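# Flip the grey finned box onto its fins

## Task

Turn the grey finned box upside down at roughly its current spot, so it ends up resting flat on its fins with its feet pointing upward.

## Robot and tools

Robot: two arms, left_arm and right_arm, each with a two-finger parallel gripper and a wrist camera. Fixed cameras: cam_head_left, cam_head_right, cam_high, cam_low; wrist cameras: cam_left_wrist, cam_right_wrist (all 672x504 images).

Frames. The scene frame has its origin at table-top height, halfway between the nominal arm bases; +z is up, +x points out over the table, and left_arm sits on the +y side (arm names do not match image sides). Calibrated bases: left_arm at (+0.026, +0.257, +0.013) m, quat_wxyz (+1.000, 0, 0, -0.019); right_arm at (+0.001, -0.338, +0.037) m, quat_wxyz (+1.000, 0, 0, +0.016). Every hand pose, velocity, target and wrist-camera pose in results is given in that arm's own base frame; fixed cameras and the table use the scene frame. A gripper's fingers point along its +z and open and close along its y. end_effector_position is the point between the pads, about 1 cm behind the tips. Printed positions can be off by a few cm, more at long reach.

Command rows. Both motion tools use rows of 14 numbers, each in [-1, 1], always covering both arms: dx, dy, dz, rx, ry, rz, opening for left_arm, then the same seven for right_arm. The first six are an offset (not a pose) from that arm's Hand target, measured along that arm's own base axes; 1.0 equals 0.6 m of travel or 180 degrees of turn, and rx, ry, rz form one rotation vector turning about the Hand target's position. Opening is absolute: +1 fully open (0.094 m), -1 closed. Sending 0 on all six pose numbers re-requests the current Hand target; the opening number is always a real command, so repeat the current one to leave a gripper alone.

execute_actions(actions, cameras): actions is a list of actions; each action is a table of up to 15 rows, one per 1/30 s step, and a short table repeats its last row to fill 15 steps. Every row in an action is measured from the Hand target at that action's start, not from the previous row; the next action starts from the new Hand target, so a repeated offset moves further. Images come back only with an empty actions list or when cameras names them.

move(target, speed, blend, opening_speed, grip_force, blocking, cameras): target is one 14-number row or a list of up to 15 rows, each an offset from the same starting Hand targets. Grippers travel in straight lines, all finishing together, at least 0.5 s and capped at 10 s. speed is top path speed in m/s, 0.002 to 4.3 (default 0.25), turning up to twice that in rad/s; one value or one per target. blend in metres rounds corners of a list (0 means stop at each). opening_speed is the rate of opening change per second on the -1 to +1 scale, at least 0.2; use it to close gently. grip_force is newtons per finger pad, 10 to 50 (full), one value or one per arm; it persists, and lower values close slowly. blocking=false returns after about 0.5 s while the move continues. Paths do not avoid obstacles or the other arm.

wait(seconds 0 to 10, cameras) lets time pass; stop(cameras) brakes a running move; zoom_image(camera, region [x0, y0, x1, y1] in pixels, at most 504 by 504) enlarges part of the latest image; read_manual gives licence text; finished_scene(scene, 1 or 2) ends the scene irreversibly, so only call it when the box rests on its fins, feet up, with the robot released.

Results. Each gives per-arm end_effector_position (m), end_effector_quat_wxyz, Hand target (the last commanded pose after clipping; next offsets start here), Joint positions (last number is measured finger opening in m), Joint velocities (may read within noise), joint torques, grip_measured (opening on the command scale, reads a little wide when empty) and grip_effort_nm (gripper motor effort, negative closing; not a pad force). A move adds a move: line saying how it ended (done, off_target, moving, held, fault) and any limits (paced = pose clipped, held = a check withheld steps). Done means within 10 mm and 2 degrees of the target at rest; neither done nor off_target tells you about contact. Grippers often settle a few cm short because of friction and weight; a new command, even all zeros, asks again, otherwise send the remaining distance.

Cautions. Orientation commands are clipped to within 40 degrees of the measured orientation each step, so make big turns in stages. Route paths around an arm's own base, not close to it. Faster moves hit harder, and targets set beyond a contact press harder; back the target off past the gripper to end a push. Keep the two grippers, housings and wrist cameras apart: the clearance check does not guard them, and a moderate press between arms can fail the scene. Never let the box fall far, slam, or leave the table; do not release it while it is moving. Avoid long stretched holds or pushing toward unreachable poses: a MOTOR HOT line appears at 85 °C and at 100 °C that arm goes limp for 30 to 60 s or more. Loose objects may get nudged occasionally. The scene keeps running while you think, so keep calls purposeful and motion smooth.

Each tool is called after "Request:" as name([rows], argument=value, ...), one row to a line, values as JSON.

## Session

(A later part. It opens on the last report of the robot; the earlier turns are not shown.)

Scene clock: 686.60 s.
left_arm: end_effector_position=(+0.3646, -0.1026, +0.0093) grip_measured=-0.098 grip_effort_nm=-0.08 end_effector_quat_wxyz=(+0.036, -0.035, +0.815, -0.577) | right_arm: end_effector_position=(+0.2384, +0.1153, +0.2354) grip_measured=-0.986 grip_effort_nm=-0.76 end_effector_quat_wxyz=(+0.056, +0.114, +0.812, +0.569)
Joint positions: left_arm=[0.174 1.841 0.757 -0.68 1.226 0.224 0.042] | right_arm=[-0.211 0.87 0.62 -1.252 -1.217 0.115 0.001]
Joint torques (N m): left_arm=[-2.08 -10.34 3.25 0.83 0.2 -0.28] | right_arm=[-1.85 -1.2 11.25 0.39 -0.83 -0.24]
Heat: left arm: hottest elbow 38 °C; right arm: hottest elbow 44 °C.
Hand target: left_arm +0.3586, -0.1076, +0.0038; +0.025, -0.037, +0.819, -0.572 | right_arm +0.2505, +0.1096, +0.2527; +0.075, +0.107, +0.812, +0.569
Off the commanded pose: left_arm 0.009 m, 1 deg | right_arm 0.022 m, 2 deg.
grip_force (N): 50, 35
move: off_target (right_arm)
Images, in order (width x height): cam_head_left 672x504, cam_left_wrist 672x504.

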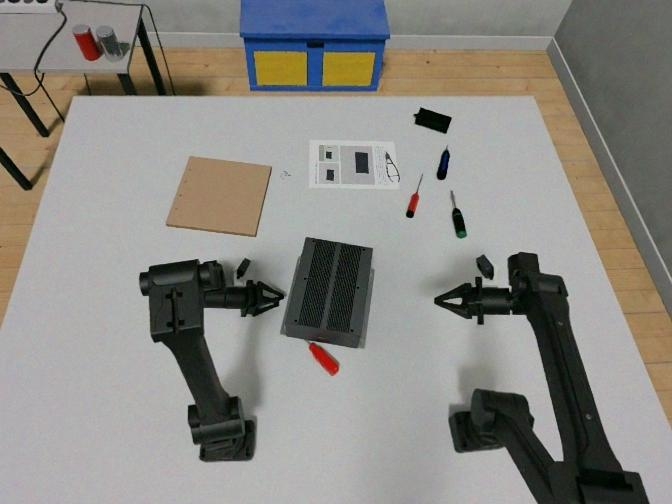

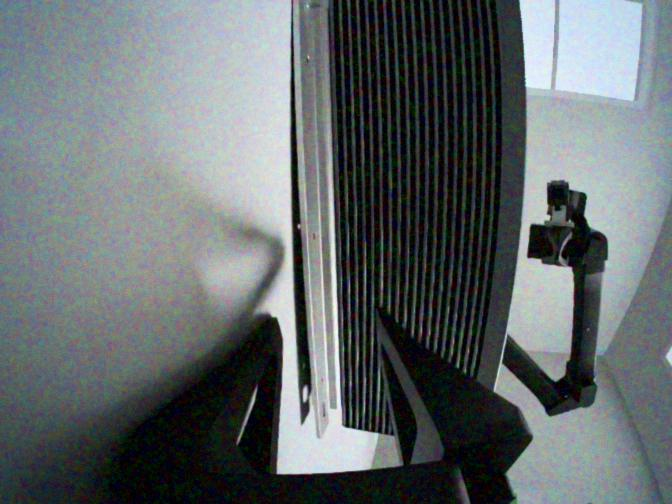

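Request:
move(target=[-0.022,-0.052,-0.003,0,0,0,-0.1,0,0,0,0,0,0,-1], speed=0.04, cameras=["cam_left_wrist","cam_head_left"])

Request:
zoom_image(camera="cam_left_wrist", region=[220, 270, 400, 450])

Request:
zoom_image(camera="cam_head_left", region=[200, 220, 400, 380])

Scene clock: 697.43 s.
left_arm: end_effector_position=(+0.3556, -0.1288, +0.0101) grip_measured=-0.098 grip_effort_nm=-0.07 end_effector_quat_wxyz=(+0.042, -0.038, +0.814, -0.578) | right_arm: end_effector_position=(+0.2384, +0.1153, +0.2354) grip_measured=-0.986 grip_effort_nm=-0.76 end_effector_quat_wxyz=(+0.056, +0.114, +0.812, +0.569)
Joint positions: left_arm=[0.103 1.788 0.663 -0.4 1.237 -0.021 0.042] | right_arm=[-0.211 0.87 0.62 -1.252 -1.217 0.115 0.001]
Joint torques (N m): left_arm=[-3.19 -9.17 3 1.17 0.03 -0.26] | right_arm=[-2.37 -0.32 11.28 0.32 -0.85 -0.22]
Heat: left arm: hottest elbow 38 °C; right arm: hottest elbow 45 °C.
Hand target: left_arm +0.3455, -0.1388, +0.0021; +0.025, -0.037, +0.819, -0.572 | right_arm +0.2505, +0.1096, +0.2527; +0.075, +0.107, +0.812, +0.569
Off the commanded pose: left_arm 0.016 m, 2 deg | right_arm 0.022 m, 2 deg.
grip_force (N): 50, 35
move: off_target (left_arm, right_arm)
Images, in order (width x height): cam_head_left 672x504, cam_left_wrist 672x504.

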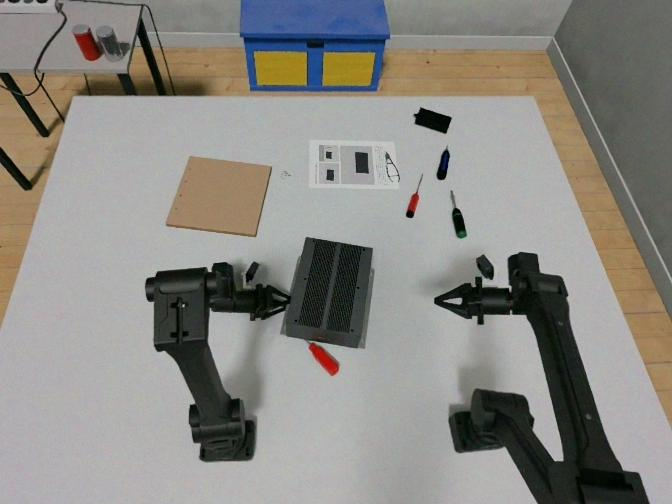

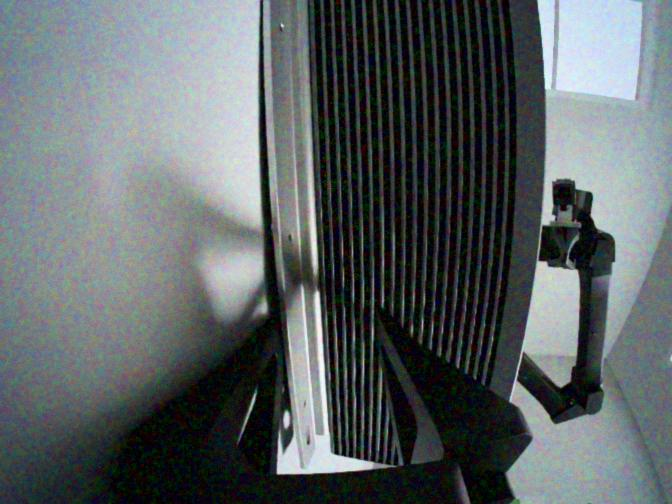

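Scaled by 2.800 from the camera's 672x504 image, which has a finer 960x720 frame.

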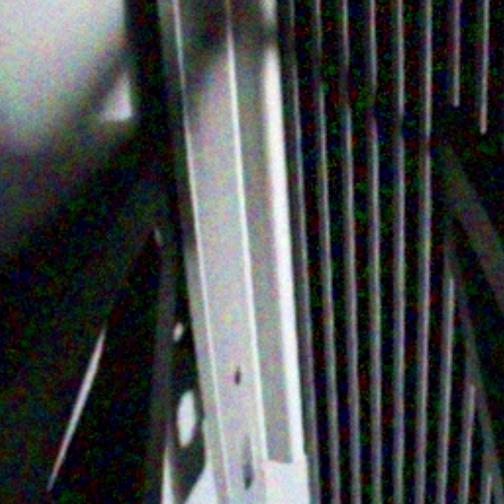

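Scaled by 2.520.

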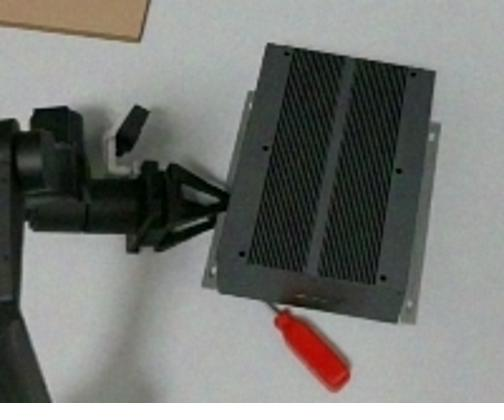

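Request:
move(target=[-0.005,-0.025,-0.01,0,0,0,-0.1,0,0,0,0,0,0,-1], speed=0.04, cameras=["cam_left_wrist","cam_head_left"])

Request:
zoom_image(camera="cam_left_wrist", region=[220, 270, 400, 450])

Request:
zoom_image(camera="cam_head_left", region=[240, 240, 340, 340])

Scene clock: 711.93 s.
left_arm: end_effector_position=(+0.3577, -0.1389, +0.0101) grip_measured=-0.099 grip_effort_nm=-0.04 end_effector_quat_wxyz=(+0.051, -0.038, +0.812, -0.580) | right_arm: end_effector_position=(+0.2384, +0.1153, +0.2354) grip_measured=-0.986 grip_effort_nm=-0.76 end_effector_quat_wxyz=(+0.056, +0.114, +0.812, +0.569)
Joint positions: left_arm=[0.074 1.778 0.631 -0.246 1.237 -0.148 0.042] | right_arm=[-0.211 0.87 0.62 -1.252 -1.217 0.115 0.001]
Joint torques (N m): left_arm=[-4.37 -8.06 2.67 1.22 -0.17 -0.17] | right_arm=[-1.96 -0.79 11.21 0.29 -0.85 -0.19]
Heat: left arm: hottest elbow 37 °C; right arm: hottest elbow 45 °C.
Hand target: left_arm +0.3423, -0.1538, -0.0040; +0.025, -0.037, +0.819, -0.572 | right_arm +0.2505, +0.1096, +0.2527; +0.075, +0.107, +0.812, +0.569
Off the commanded pose: left_arm 0.025 m, 3 deg | right_arm 0.022 m, 2 deg.
grip_force (N): 50, 35
move: off_target (left_arm, right_arm)
Images, in order (width x height): cam_head_left 672x504, cam_left_wrist 672x504.

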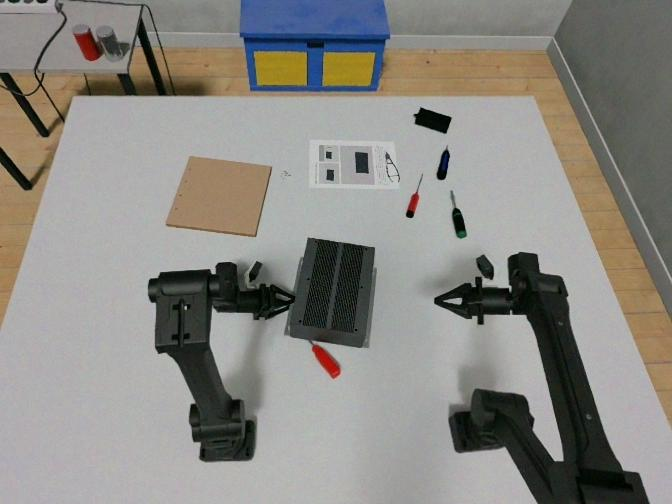

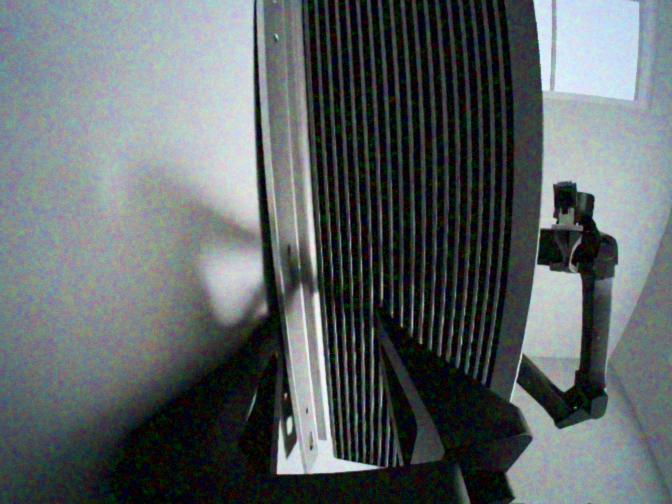

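Scaled by 2.800 from the camera's 672x504 image, which has a finer 960x720 frame.

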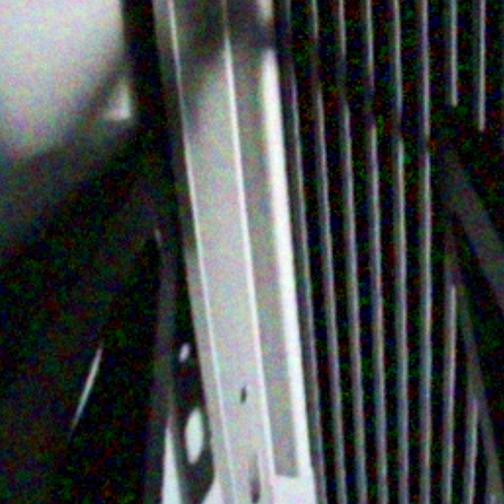

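Scaled by 5.040.

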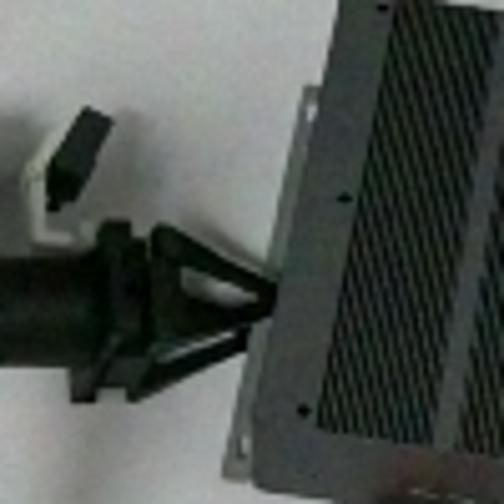

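Request:
move([
  [0.035,0.07,0.03,0,0,0,-0.1,0,0,0,0,0,0,-1],
  [-0.083,0.093,0.045,0.033,0.0029,0,-0.1,0,0,0,0,0,0,-1],
], blend=[0.01,0], speed=0.07, cameras=["cam_left_wrist","cam_head_left"])

Request:
zoom_image(camera="cam_left_wrist", region=[220, 230, 400, 410])

Request:
zoom_image(camera="cam_head_left", region=[240, 260, 360, 380])

Scene clock: 741.53 s.
left_arm: end_effector_position=(+0.2931, -0.1011, +0.0205) grip_measured=-0.099 grip_effort_nm=-0.04 end_effector_quat_wxyz=(+0.018, -0.039, +0.847, -0.530) | right_arm: end_effector_position=(+0.2384, +0.1153, +0.2354) grip_measured=-0.986 grip_effort_nm=-0.76 end_effector_quat_wxyz=(+0.056, +0.114, +0.812, +0.569)
Joint positions: left_arm=[0.195 1.647 0.581 -0.737 1.105 0.246 0.042] | right_arm=[-0.211 0.87 0.62 -1.252 -1.217 0.115 0.001]
Joint torques (N m): left_arm=[0.15 -8.76 4 -0.13 0.56 0.02] | right_arm=[-1.85 -0.73 11.29 0.29 -0.84 -0.24]
Heat: left arm: hottest elbow 37 °C; right arm: hottest elbow 45 °C.
Hand target: left_arm +0.2925, -0.0981, +0.0230; +0.023, -0.038, +0.848, -0.529 | right_arm +0.2505, +0.1096, +0.2527; +0.075, +0.107, +0.812, +0.569
Off the commanded pose: left_arm 0.004 m, 1 deg | right_arm 0.022 m, 2 deg.
grip_force (N): 50, 35
move: off_target (right_arm)
Images, in order (width x height): cam_head_left 672x504, cam_left_wrist 672x504.

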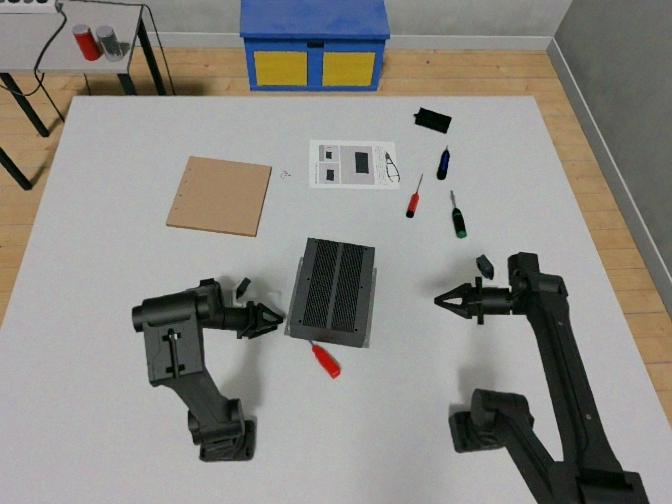

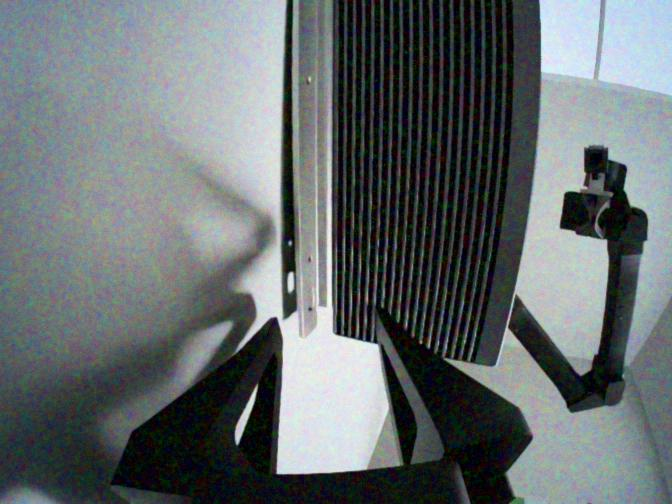

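Scaled by 2.800 from the camera's 672x504 image, which has a finer 960x720 frame.

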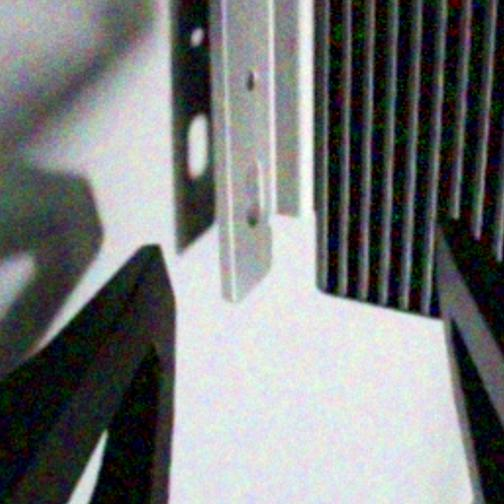

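Scaled by 4.200.

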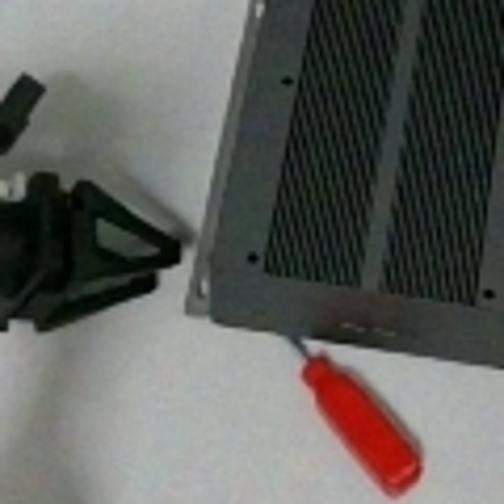

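Request:
move(target=[0,0,-0.035,0,0,0,-0.1,0,0,0,0,0,0,-1], speed=0.05, cameras=["cam_left_wrist"])

Request:
zoom_image(camera="cam_left_wrist", region=[220, 230, 400, 410])

Scene clock: 752.37 s.
left_arm: end_effector_position=(+0.2940, -0.1008, +0.0096) grip_measured=-0.099 grip_effort_nm=-0.04 end_effector_quat_wxyz=(+0.023, -0.037, +0.846, -0.531) | right_arm: end_effector_position=(+0.2384, +0.1153, +0.2354) grip_measured=-0.986 grip_effort_nm=-0.76 end_effector_quat_wxyz=(+0.056, +0.114, +0.812, +0.569)
Joint positions: left_arm=[0.196 1.683 0.575 -0.687 1.108 0.248 0.042] | right_arm=[-0.211 0.87 0.62 -1.252 -1.217 0.115 0.001]
Joint torques (N m): left_arm=[0.03 -6.24 3.64 0.99 0.45 0.02] | right_arm=[-2.14 -0.79 11.33 0.28 -0.82 -0.24]
Heat: left arm: hottest elbow 37 °C; right arm: hottest elbow 46 °C.
Hand target: left_arm +0.2925, -0.0980, +0.0019; +0.023, -0.038, +0.848, -0.529 | right_arm +0.2505, +0.1096, +0.2527; +0.075, +0.107, +0.812, +0.569
Off the commanded pose: left_arm 0.008 m, 0 deg | right_arm 0.022 m, 2 deg.
grip_force (N): 50, 35
move: off_target (right_arm)
Images, in order (width x height): cam_left_wrist 672x504.

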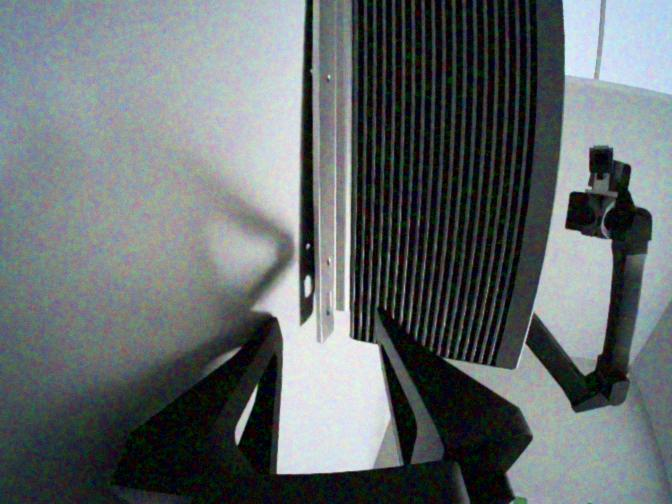

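Scaled by 2.800 from the camera's 672x504 image, which has a finer 960x720 frame.

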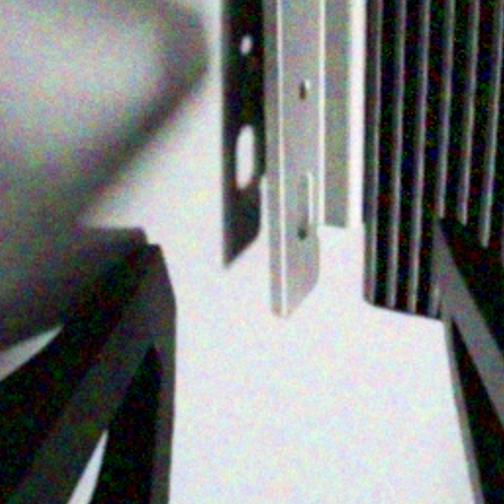

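Request:
move([
  [0,0,0,0,0,0,-0.45,0,0,0,0,0,0,-1],
  [0,0,-0.02,0,0,0,-0.45,0,0,0,0,0,0,-1],
], speed=0.04, cameras=["cam_left_wrist"])

Request:
zoom_image(camera="cam_left_wrist", region=[220, 230, 400, 410])

Scene clock: 769.67 s.
left_arm: end_effector_position=(+0.2962, -0.1007, +0.0015) grip_measured=-0.448 grip_effort_nm=-0.09 end_effector_quat_wxyz=(+0.027, -0.035, +0.845, -0.533) | right_arm: end_effector_position=(+0.2384, +0.1153, +0.2354) grip_measured=-0.986 grip_effort_nm=-0.76 end_effector_quat_wxyz=(+0.056, +0.114, +0.812, +0.569)
Joint positions: left_arm=[0.197 1.714 0.575 -0.647 1.114 0.249 0.026] | right_arm=[-0.211 0.87 0.62 -1.252 -1.217 0.115 0.001]
Joint torques (N m): left_arm=[0.03 -5.42 3.26 1.1 0.2 0.02] | right_arm=[-1.2 -0.79 11.33 0.39 -0.82 -0.23]
Heat: left arm: hottest elbow 36 °C; right arm: hottest elbow 46 °C.
Hand target: left_arm +0.2925, -0.0980, -0.0100; +0.023, -0.038, +0.848, -0.529 | right_arm +0.2505, +0.1096, +0.2527; +0.075, +0.107, +0.812, +0.569
Off the commanded pose: left_arm 0.012 m, 1 deg | right_arm 0.022 m, 2 deg.
grip_force (N): 50, 35
move: off_target (left_arm, right_arm)
Images, in order (width x height): cam_left_wrist 672x504.

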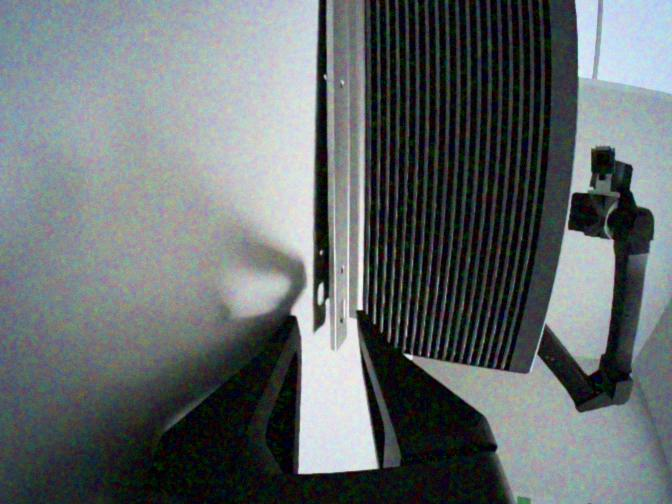

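Scaled by 2.800 from the camera's 672x504 image, which has a finer 960x720 frame.

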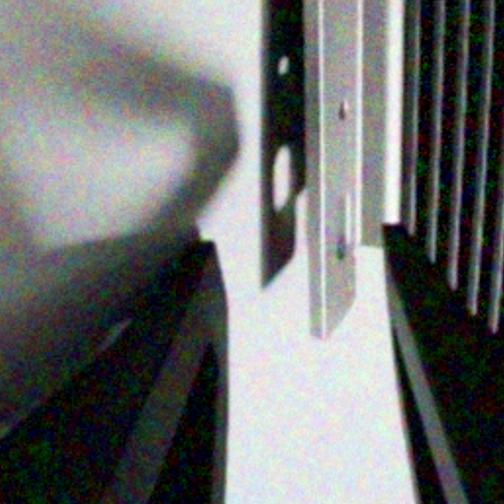

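Request:
move(target=[-0.012,-0.065,0,0,0,0,-0.45,0,0,0,0,0,0,-1], speed=0.04, cameras=["cam_left_wrist"])

Request:
zoom_image(camera="cam_left_wrist", region=[240, 250, 400, 410])

Scene clock: 777.27 s.
left_arm: end_effector_position=(+0.2976, -0.1299, +0.0021) grip_measured=-0.449 grip_effort_nm=-0.02 end_effector_quat_wxyz=(+0.043, -0.037, +0.840, -0.540) | right_arm: end_effector_position=(+0.2384, +0.1153, +0.2354) grip_measured=-0.986 grip_effort_nm=-0.76 end_effector_quat_wxyz=(+0.056, +0.114, +0.812, +0.569)
Joint positions: left_arm=[0.1 1.673 0.499 -0.344 1.144 -0.021 0.026] | right_arm=[-0.211 0.87 0.62 -1.252 -1.217 0.115 0.001]
Joint torques (N m): left_arm=[-3.02 -6.18 2.5 1.2 -0.43 -0.21] | right_arm=[-1.9 -1.2 11.07 0.38 -0.81 -0.2]
Heat: left arm: hottest elbow 36 °C; right arm: hottest elbow 46 °C.
Hand target: left_arm +0.2855, -0.1370, -0.0099; +0.023, -0.038, +0.848, -0.529 | right_arm +0.2505, +0.1096, +0.2527; +0.075, +0.107, +0.812, +0.569
Off the commanded pose: left_arm 0.019 m, 3 deg | right_arm 0.022 m, 2 deg.
grip_force (N): 50, 35
move: off_target (left_arm, right_arm)
Images, in order (width x height): cam_left_wrist 672x504.

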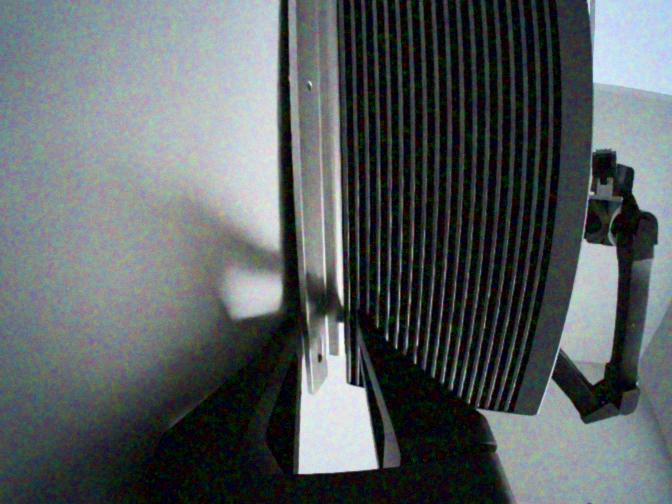

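Scaled by 3.150 from the camera's 672x504 image, which has a finer 960x720 frame.

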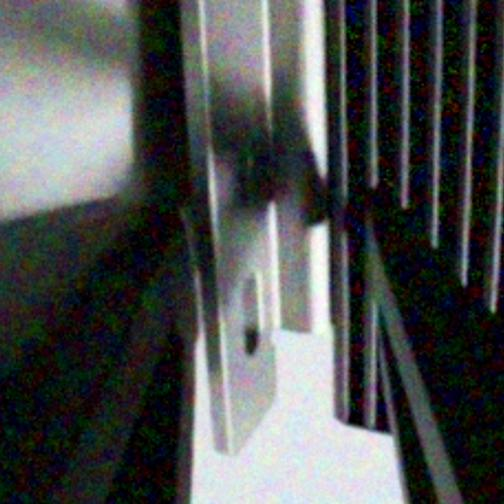

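Request:
move(target=[-0.004,-0.022,0,0,0,0,-0.45,0,0,0,0,0,0,-1], speed=0.04, cameras=["cam_left_wrist","cam_head_left"])

Request:
zoom_image(camera="cam_left_wrist", region=[240, 250, 400, 410])

Request:
zoom_image(camera="cam_head_left", region=[240, 260, 360, 380])

Scene clock: 797.80 s.
left_arm: end_effector_position=(+0.2977, -0.1404, +0.0025) grip_measured=-0.449 grip_effort_nm=-0.01 end_effector_quat_wxyz=(+0.047, -0.038, +0.840, -0.539) | right_arm: end_effector_position=(+0.2384, +0.1153, +0.2354) grip_measured=-0.986 grip_effort_nm=-0.76 end_effector_quat_wxyz=(+0.056, +0.114, +0.812, +0.569)
Joint positions: left_arm=[0.061 1.658 0.473 -0.232 1.137 -0.127 0.026] | right_arm=[-0.211 0.87 0.62 -1.252 -1.217 0.115 0.001]
Joint torques (N m): left_arm=[-3.9 -5.95 2.36 1.21 -0.34 -0.21] | right_arm=[-1.79 -1.08 11.19 0.18 -0.83 -0.22]
Heat: left arm: hottest elbow 36 °C; right arm: hottest elbow 46 °C.
Hand target: left_arm +0.2829, -0.1503, -0.0100; +0.023, -0.038, +0.848, -0.529 | right_arm +0.2505, +0.1096, +0.2527; +0.075, +0.107, +0.812, +0.569
Off the commanded pose: left_arm 0.022 m, 3 deg | right_arm 0.022 m, 2 deg.
grip_force (N): 50, 35
move: off_target (left_arm, right_arm)
Images, in order (width x height): cam_head_left 672x504, cam_left_wrist 672x504.

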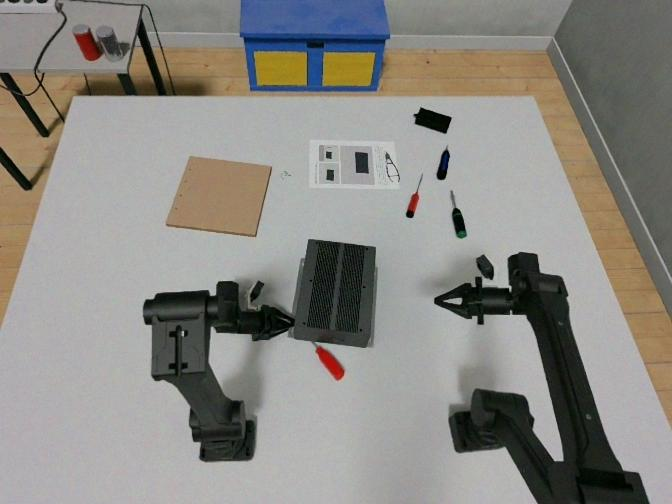

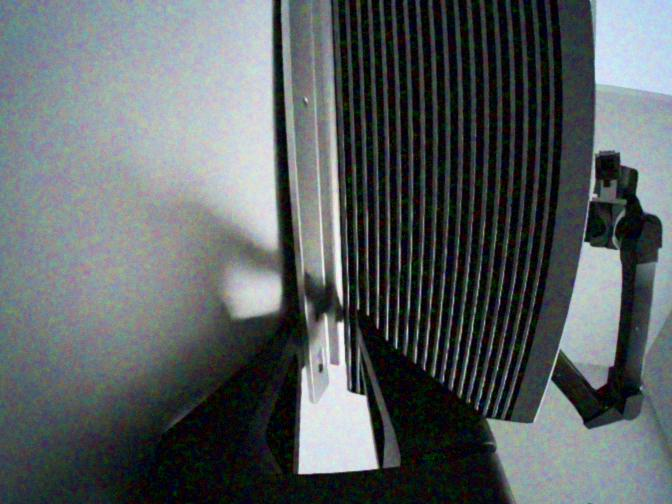

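Scaled by 3.150 from the camera's 672x504 image, which has a finer 960x720 frame.

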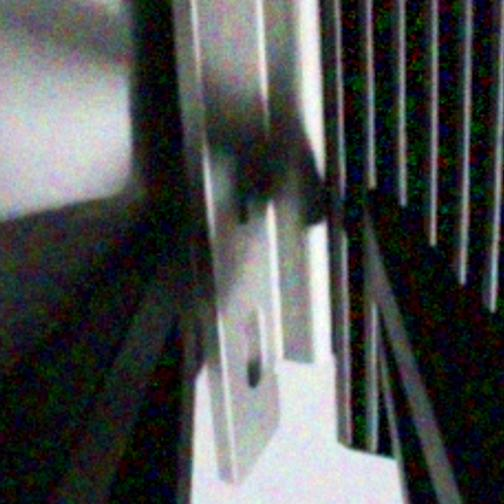

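Scaled by 4.200.

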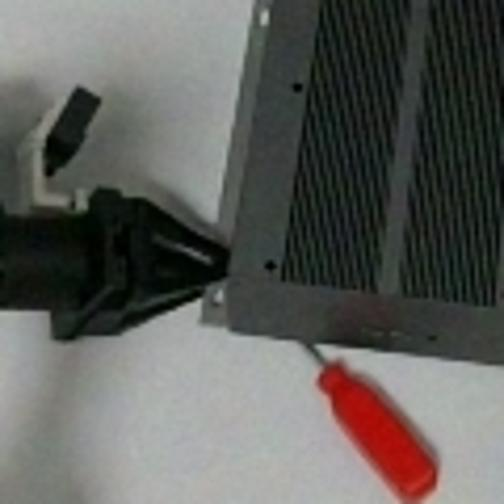

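Request:
move([
  [0.008,0.06,0,0,0,0,-0.45,0,0,0,0,0,0,-1],
  [-0.03,0.067,0,0,0,0,-0.45,0,0,0,0,0,0,-1],
], speed=0.05, cameras=["cam_left_wrist","cam_head_left"])

Request:
zoom_image(camera="cam_left_wrist", region=[240, 250, 400, 410])

Request:
zoom_image(camera="cam_head_left", region=[240, 260, 360, 380])

Scene clock: 853.67 s.
left_arm: end_effector_position=(+0.2782, -0.1135, +0.0014) grip_measured=-0.449 grip_effort_nm=-0.01 end_effector_quat_wxyz=(+0.038, -0.029, +0.840, -0.541) | right_arm: end_effector_position=(+0.2384, +0.1153, +0.2354) grip_measured=-0.986 grip_effort_nm=-0.76 end_effector_quat_wxyz=(+0.056, +0.114, +0.812, +0.569)
Joint positions: left_arm=[0.169 1.68 0.499 -0.531 1.141 0.192 0.026] | right_arm=[-0.211 0.87 0.62 -1.252 -1.217 0.115 0.001]
Joint torques (N m): left_arm=[0.21 -6.24 1.84 0.08 -0.64 0.08] | right_arm=[-2.08 -0.73 11.21 0.4 -0.82 -0.2]
Heat: left arm: hottest elbow 36 °C; right arm: hottest elbow 47 °C.
Hand target: left_arm +0.2649, -0.1101, -0.0100; +0.023, -0.038, +0.848, -0.529 | right_arm +0.2505, +0.1096, +0.2527; +0.075, +0.107, +0.812, +0.569
Off the commanded pose: left_arm 0.018 m, 3 deg | right_arm 0.022 m, 2 deg.
grip_force (N): 50, 35
move: off_target (left_arm, right_arm)
Images, in order (width x height): cam_head_left 672x504, cam_left_wrist 672x504.

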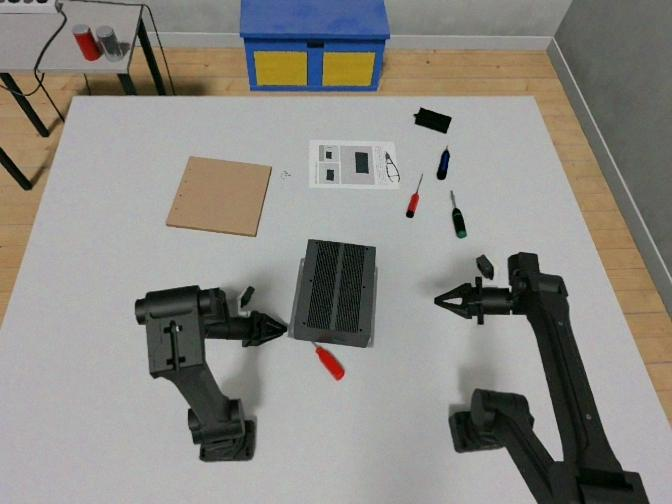

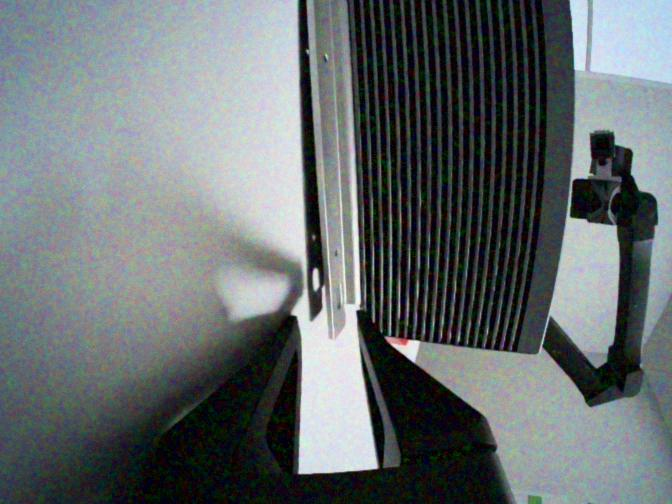

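Scaled by 3.150 from the camera's 672x504 image, which has a finer 960x720 frame.

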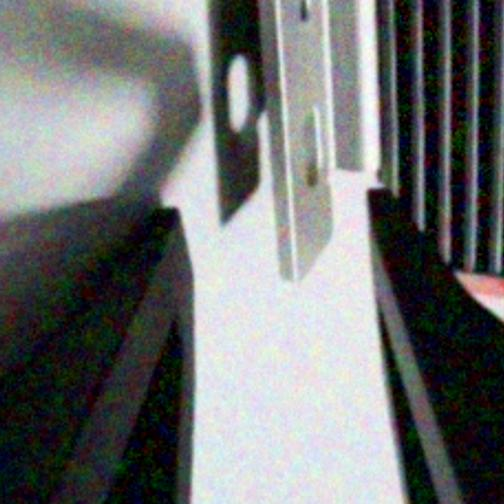

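Scaled by 4.200.

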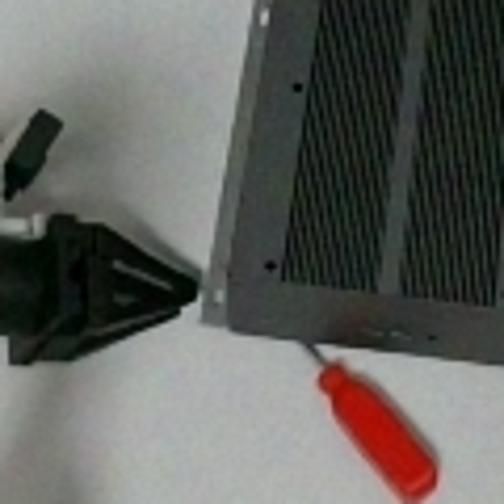

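Request:
move(target=[-0.007,-0.068,0,0,0,0,-0.45,0,0,0,0,0,0,-1], speed=0.04, cameras=["cam_left_wrist","cam_head_left"])

Request:
zoom_image(camera="cam_left_wrist", region=[240, 250, 400, 410])

Request:
zoom_image(camera="cam_head_left", region=[240, 260, 360, 380])

Scene clock: 868.47 s.
left_arm: end_effector_position=(+0.2720, -0.1441, +0.0024) grip_measured=-0.449 grip_effort_nm=-0.01 end_effector_quat_wxyz=(+0.043, -0.036, +0.838, -0.543) | right_arm: end_effector_position=(+0.2384, +0.1153, +0.2354) grip_measured=-0.986 grip_effort_nm=-0.76 end_effector_quat_wxyz=(+0.056, +0.114, +0.812, +0.569)
Joint positions: left_arm=[0.056 1.625 0.407 -0.206 1.146 -0.124 0.026] | right_arm=[-0.211 0.87 0.62 -1.252 -1.217 0.115 0.001]
Joint torques (N m): left_arm=[-3.31 -5.13 2.5 1.37 -0.69 -0.28] | right_arm=[-1.55 -0.26 11.07 0.35 -0.86 -0.2]
Heat: left arm: hottest elbow 36 °C; right arm: hottest elbow 47 °C.
Hand target: left_arm +0.2608, -0.1508, -0.0100; +0.023, -0.038, +0.848, -0.529 | right_arm +0.2505, +0.1096, +0.2527; +0.075, +0.107, +0.812, +0.569
Off the commanded pose: left_arm 0.018 m, 3 deg | right_arm 0.022 m, 2 deg.
grip_force (N): 50, 35
move: off_target (left_arm, right_arm)
Images, in order (width x height): cam_head_left 672x504, cam_left_wrist 672x504.

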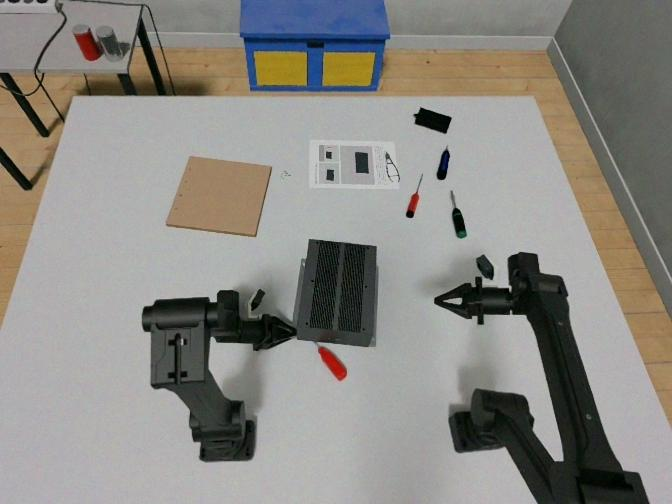

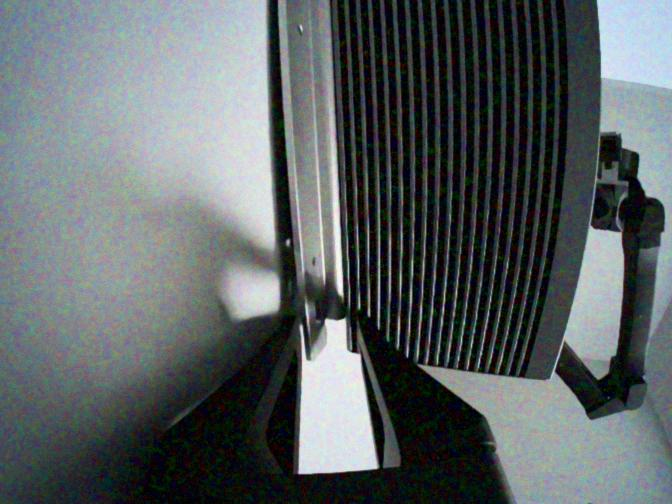

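Scaled by 3.150 from the camera's 672x504 image, which has a finer 960x720 frame.

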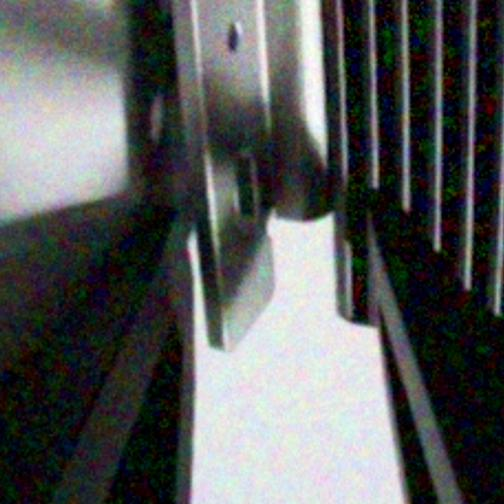

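Scaled by 4.200.

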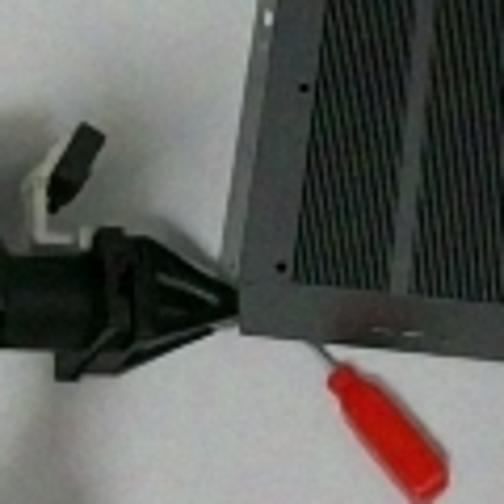

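Request:
move(target=[0,0,0.0,0,0,0,-0.7,0,0,0,0,0,0,-1], speed=0.04, opening_speed=0.3)

Request:
move(target=[-0.004,-0.02,0.0,0,0,0,-0.7,0,0,0,0,0,0,-1], speed=0.04, cameras=["cam_left_wrist","cam_head_left"])

Request:
zoom_image(camera="cam_left_wrist", region=[240, 250, 400, 410])

Request:
zoom_image(camera="cam_head_left", region=[240, 260, 360, 380])

Scene clock: 920.07 s.
left_arm: end_effector_position=(+0.2707, -0.1459, -0.0009) grip_measured=-0.696 grip_effort_nm=-0.14 end_effector_quat_wxyz=(+0.041, -0.034, +0.844, -0.534) | right_arm: end_effector_position=(+0.2384, +0.1153, +0.2354) grip_measured=-0.986 grip_effort_nm=-0.76 end_effector_quat_wxyz=(+0.056, +0.114, +0.812, +0.569)
Joint positions: left_arm=[0.043 1.624 0.405 -0.197 1.124 -0.134 0.014] | right_arm=[-0.211 0.87 0.62 -1.252 -1.217 0.115 0.001]
Joint torques (N m): left_arm=[-2.37 -4.78 2.61 1.26 0.18 -0.27] | right_arm=[-1.79 -0.62 11.21 0.23 -0.82 -0.23]
Heat: left arm: hottest elbow 35 °C; right arm: hottest elbow 48 °C.
Hand target: left_arm +0.2608, -0.1509, -0.0099; +0.023, -0.038, +0.848, -0.529 | right_arm +0.2505, +0.1096, +0.2527; +0.075, +0.107, +0.812, +0.569
Off the commanded pose: left_arm 0.014 m, 2 deg | right_arm 0.022 m, 2 deg.
grip_force (N): 50, 35
move: off_target (left_arm, right_arm)

Scene clock: 921.23 s.
left_arm: end_effector_position=(+0.2689, -0.1554, -0.0012) grip_measured=-0.697 grip_effort_nm=-0.13 end_effector_quat_wxyz=(+0.041, -0.037, +0.843, -0.536) | right_arm: end_effector_position=(+0.2384, +0.1153, +0.2354) grip_measured=-0.986 grip_effort_nm=-0.76 end_effector_quat_wxyz=(+0.056, +0.114, +0.812, +0.569)
Joint positions: left_arm=[0.006 1.619 0.38 -0.09 1.12 -0.234 0.014] | right_arm=[-0.211 0.87 0.62 -1.252 -1.217 0.115 0.001]
Joint torques (N m): left_arm=[-3.37 -4.89 2.56 1.4 -0.02 -0.27] | right_arm=[-1.9 -0.73 11.1 0.29 -0.86 -0.26]
Heat: left arm: hottest elbow 35 °C; right arm: hottest elbow 48 °C.
Hand target: left_arm +0.2583, -0.1628, -0.0100; +0.023, -0.038, +0.848, -0.529 | right_arm +0.2505, +0.1096, +0.2527; +0.075, +0.107, +0.812, +0.569
Off the commanded pose: left_arm 0.016 m, 2 deg | right_arm 0.022 m, 2 deg.
grip_force (N): 50, 35
move: off_target (left_arm, right_arm)
Images, in order (width x height): cam_head_left 672x504, cam_left_wrist 672x504.

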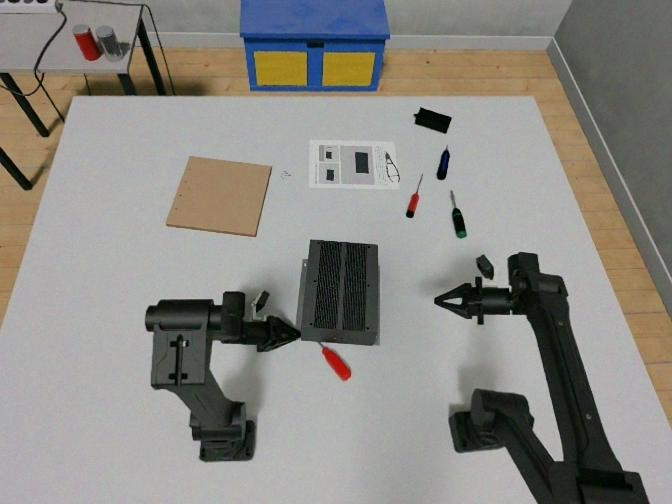

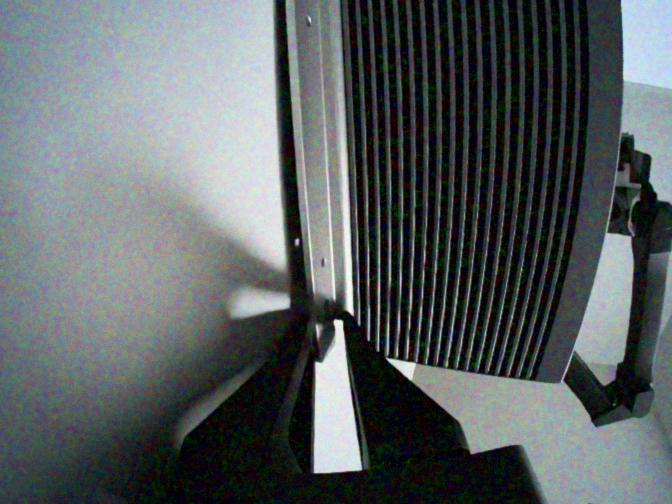

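Scaled by 3.150 from the camera's 672x504 image, which has a finer 960x720 frame.

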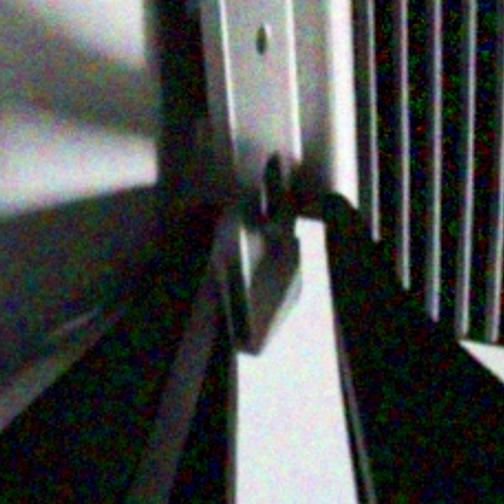

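Scaled by 4.200.

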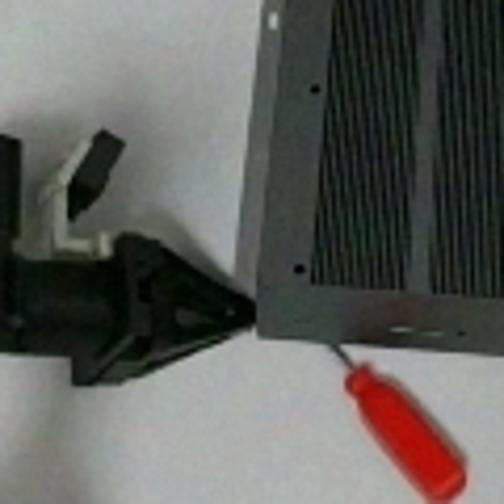

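Request:
move(target=[0.008,0.015,0.05,0,0,0,-0.7,0,0,0,0,0,0,-1], speed=0.04, cameras=["cam_left_wrist","cam_head_left"])

Request:
zoom_image(camera="cam_left_wrist", region=[240, 250, 400, 410])

Scene clock: 932.57 s.
left_arm: end_effector_position=(+0.2516, -0.1536, +0.0046) grip_measured=-0.697 grip_effort_nm=-0.11 end_effector_quat_wxyz=(+0.005, -0.052, +0.855, -0.517) | right_arm: end_effector_position=(+0.2384, +0.1153, +0.2354) grip_measured=-0.986 grip_effort_nm=-0.76 end_effector_quat_wxyz=(+0.056, +0.114, +0.812, +0.569)
Joint positions: left_arm=[0.002 1.55 0.381 -0.274 1.082 -0.197 0.014] | right_arm=[-0.211 0.87 0.62 -1.252 -1.217 0.115 0.001]
Joint torques (N m): left_arm=[-0.32 -8.23 5.45 0.17 1.77 0.04] | right_arm=[-2.14 -0.62 11.21 0.46 -0.83 -0.21]
Heat: left arm: hottest elbow 35 °C; right arm: hottest elbow 48 °C.
Hand target: left_arm +0.2631, -0.1538, +0.0200; +0.023, -0.038, +0.848, -0.529 | right_arm +0.2505, +0.1096, +0.2527; +0.075, +0.107, +0.812, +0.569
Off the commanded pose: left_arm 0.019 m, 3 deg | right_arm 0.022 m, 2 deg.
grip_force (N): 50, 35
move: off_target (left_arm, right_arm)
Images, in order (width x height): cam_head_left 672x504, cam_left_wrist 672x504.

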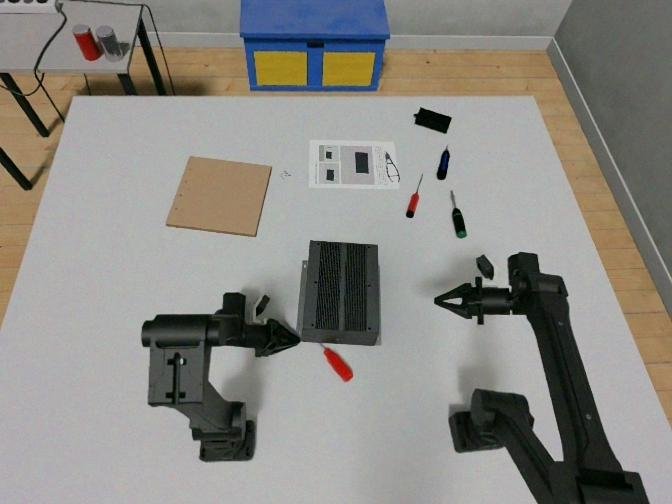

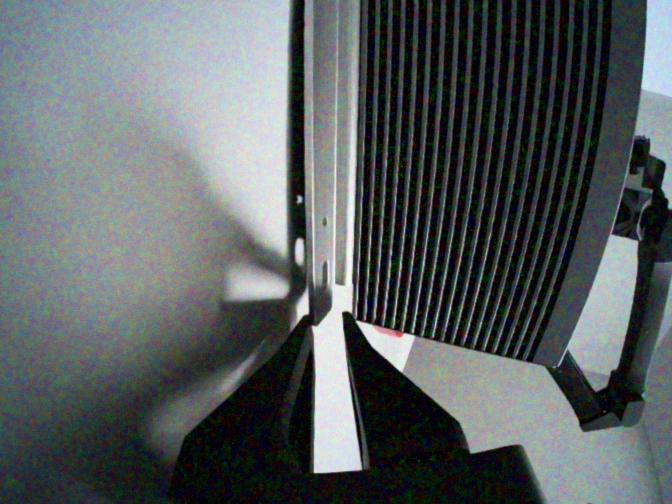

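Scaled by 3.150 from the camera's 672x504 image, which has a finer 960x720 frame.

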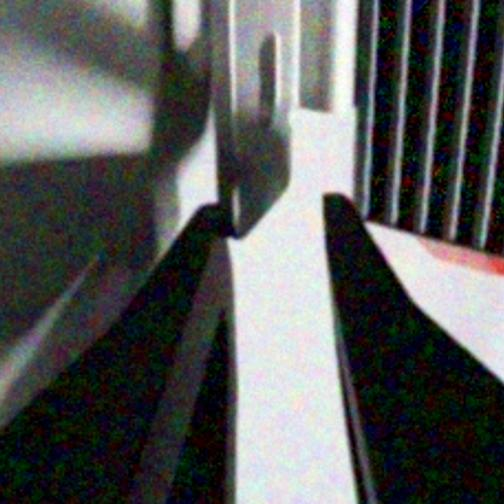

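Request:
move([
  [0.0,0.03,-0.03,0,0,0,-0.7,0,0,0,0,0,0,-1],
  [0.03,0.03,-0.05,0,0,0,-0.7,0,0,0,0,0,0,-1],
], speed=0.05, cameras=["cam_left_wrist","cam_head_left"])

Request:
zoom_image(camera="cam_left_wrist", region=[240, 250, 400, 410])

Scene clock: 942.67 s.
left_arm: end_effector_position=(+0.2738, -0.1382, -0.0016) grip_measured=-0.697 grip_effort_nm=-0.12 end_effector_quat_wxyz=(+0.022, -0.037, +0.845, -0.532) | right_arm: end_effector_position=(+0.2384, +0.1153, +0.2354) grip_measured=-0.986 grip_effort_nm=-0.76 end_effector_quat_wxyz=(+0.056, +0.114, +0.812, +0.569)
Joint positions: left_arm=[0.071 1.648 0.453 -0.348 1.124 -0.033 0.014] | right_arm=[-0.211 0.87 0.62 -1.252 -1.217 0.115 0.001]
Joint velocities: left_arm=[within noise] | right_arm=[-0.005 -0.015 -0.046 -0.002 0.022 0.022 0]
Joint torques (N m): left_arm=[-0.38 -3.84 5 1.37 0.36 -0.06] | right_arm=[-2.26 -0.32 11.21 0.38 -0.8 -0.27]
Heat: left arm: hottest elbow 36 °C; right arm: hottest elbow 48 °C.
Hand target: left_arm +0.2812, -0.1358, -0.0100; +0.023, -0.038, +0.848, -0.529 | right_arm +0.2505, +0.1096, +0.2527; +0.075, +0.107, +0.812, +0.569
Off the commanded pose: left_arm 0.011 m, 1 deg | right_arm 0.022 m, 2 deg.
grip_force (N): 50, 35
move: off_target (left_arm, right_arm)
Images, in order (width x height): cam_head_left 672x504, cam_left_wrist 672x504.

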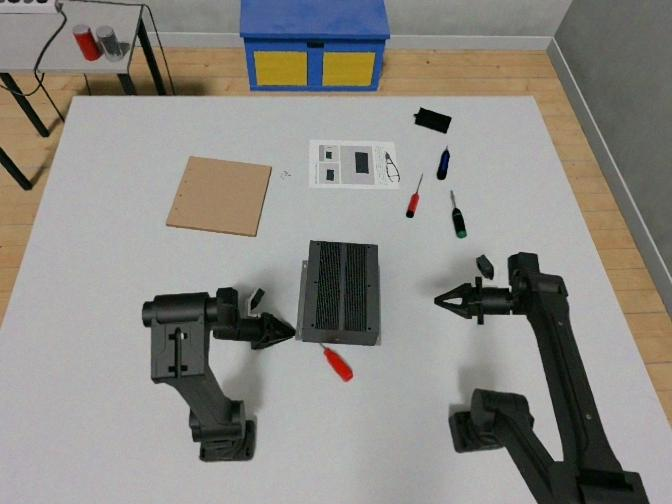

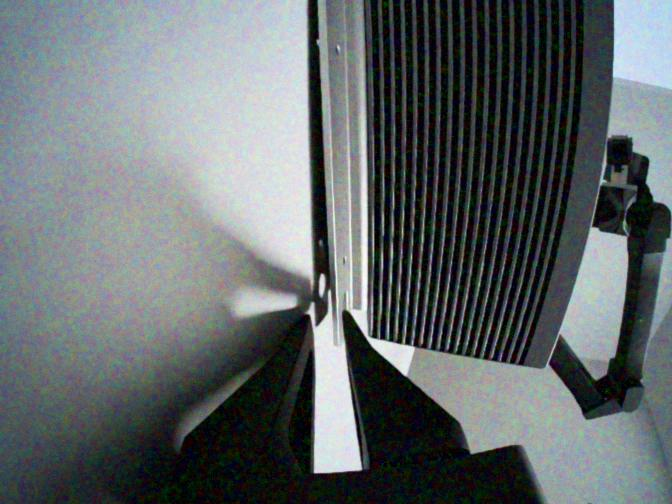

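Scaled by 3.150 from the camera's 672x504 image, which has a finer 960x720 frame.

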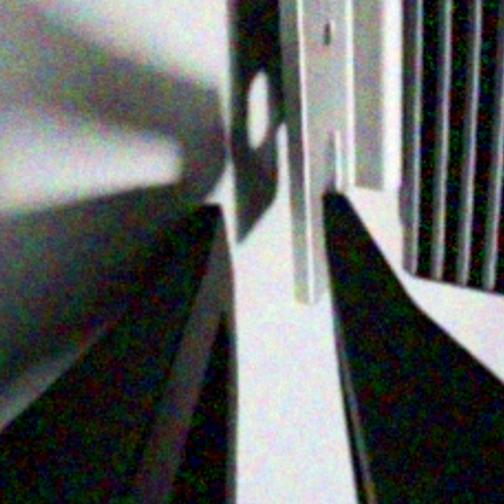

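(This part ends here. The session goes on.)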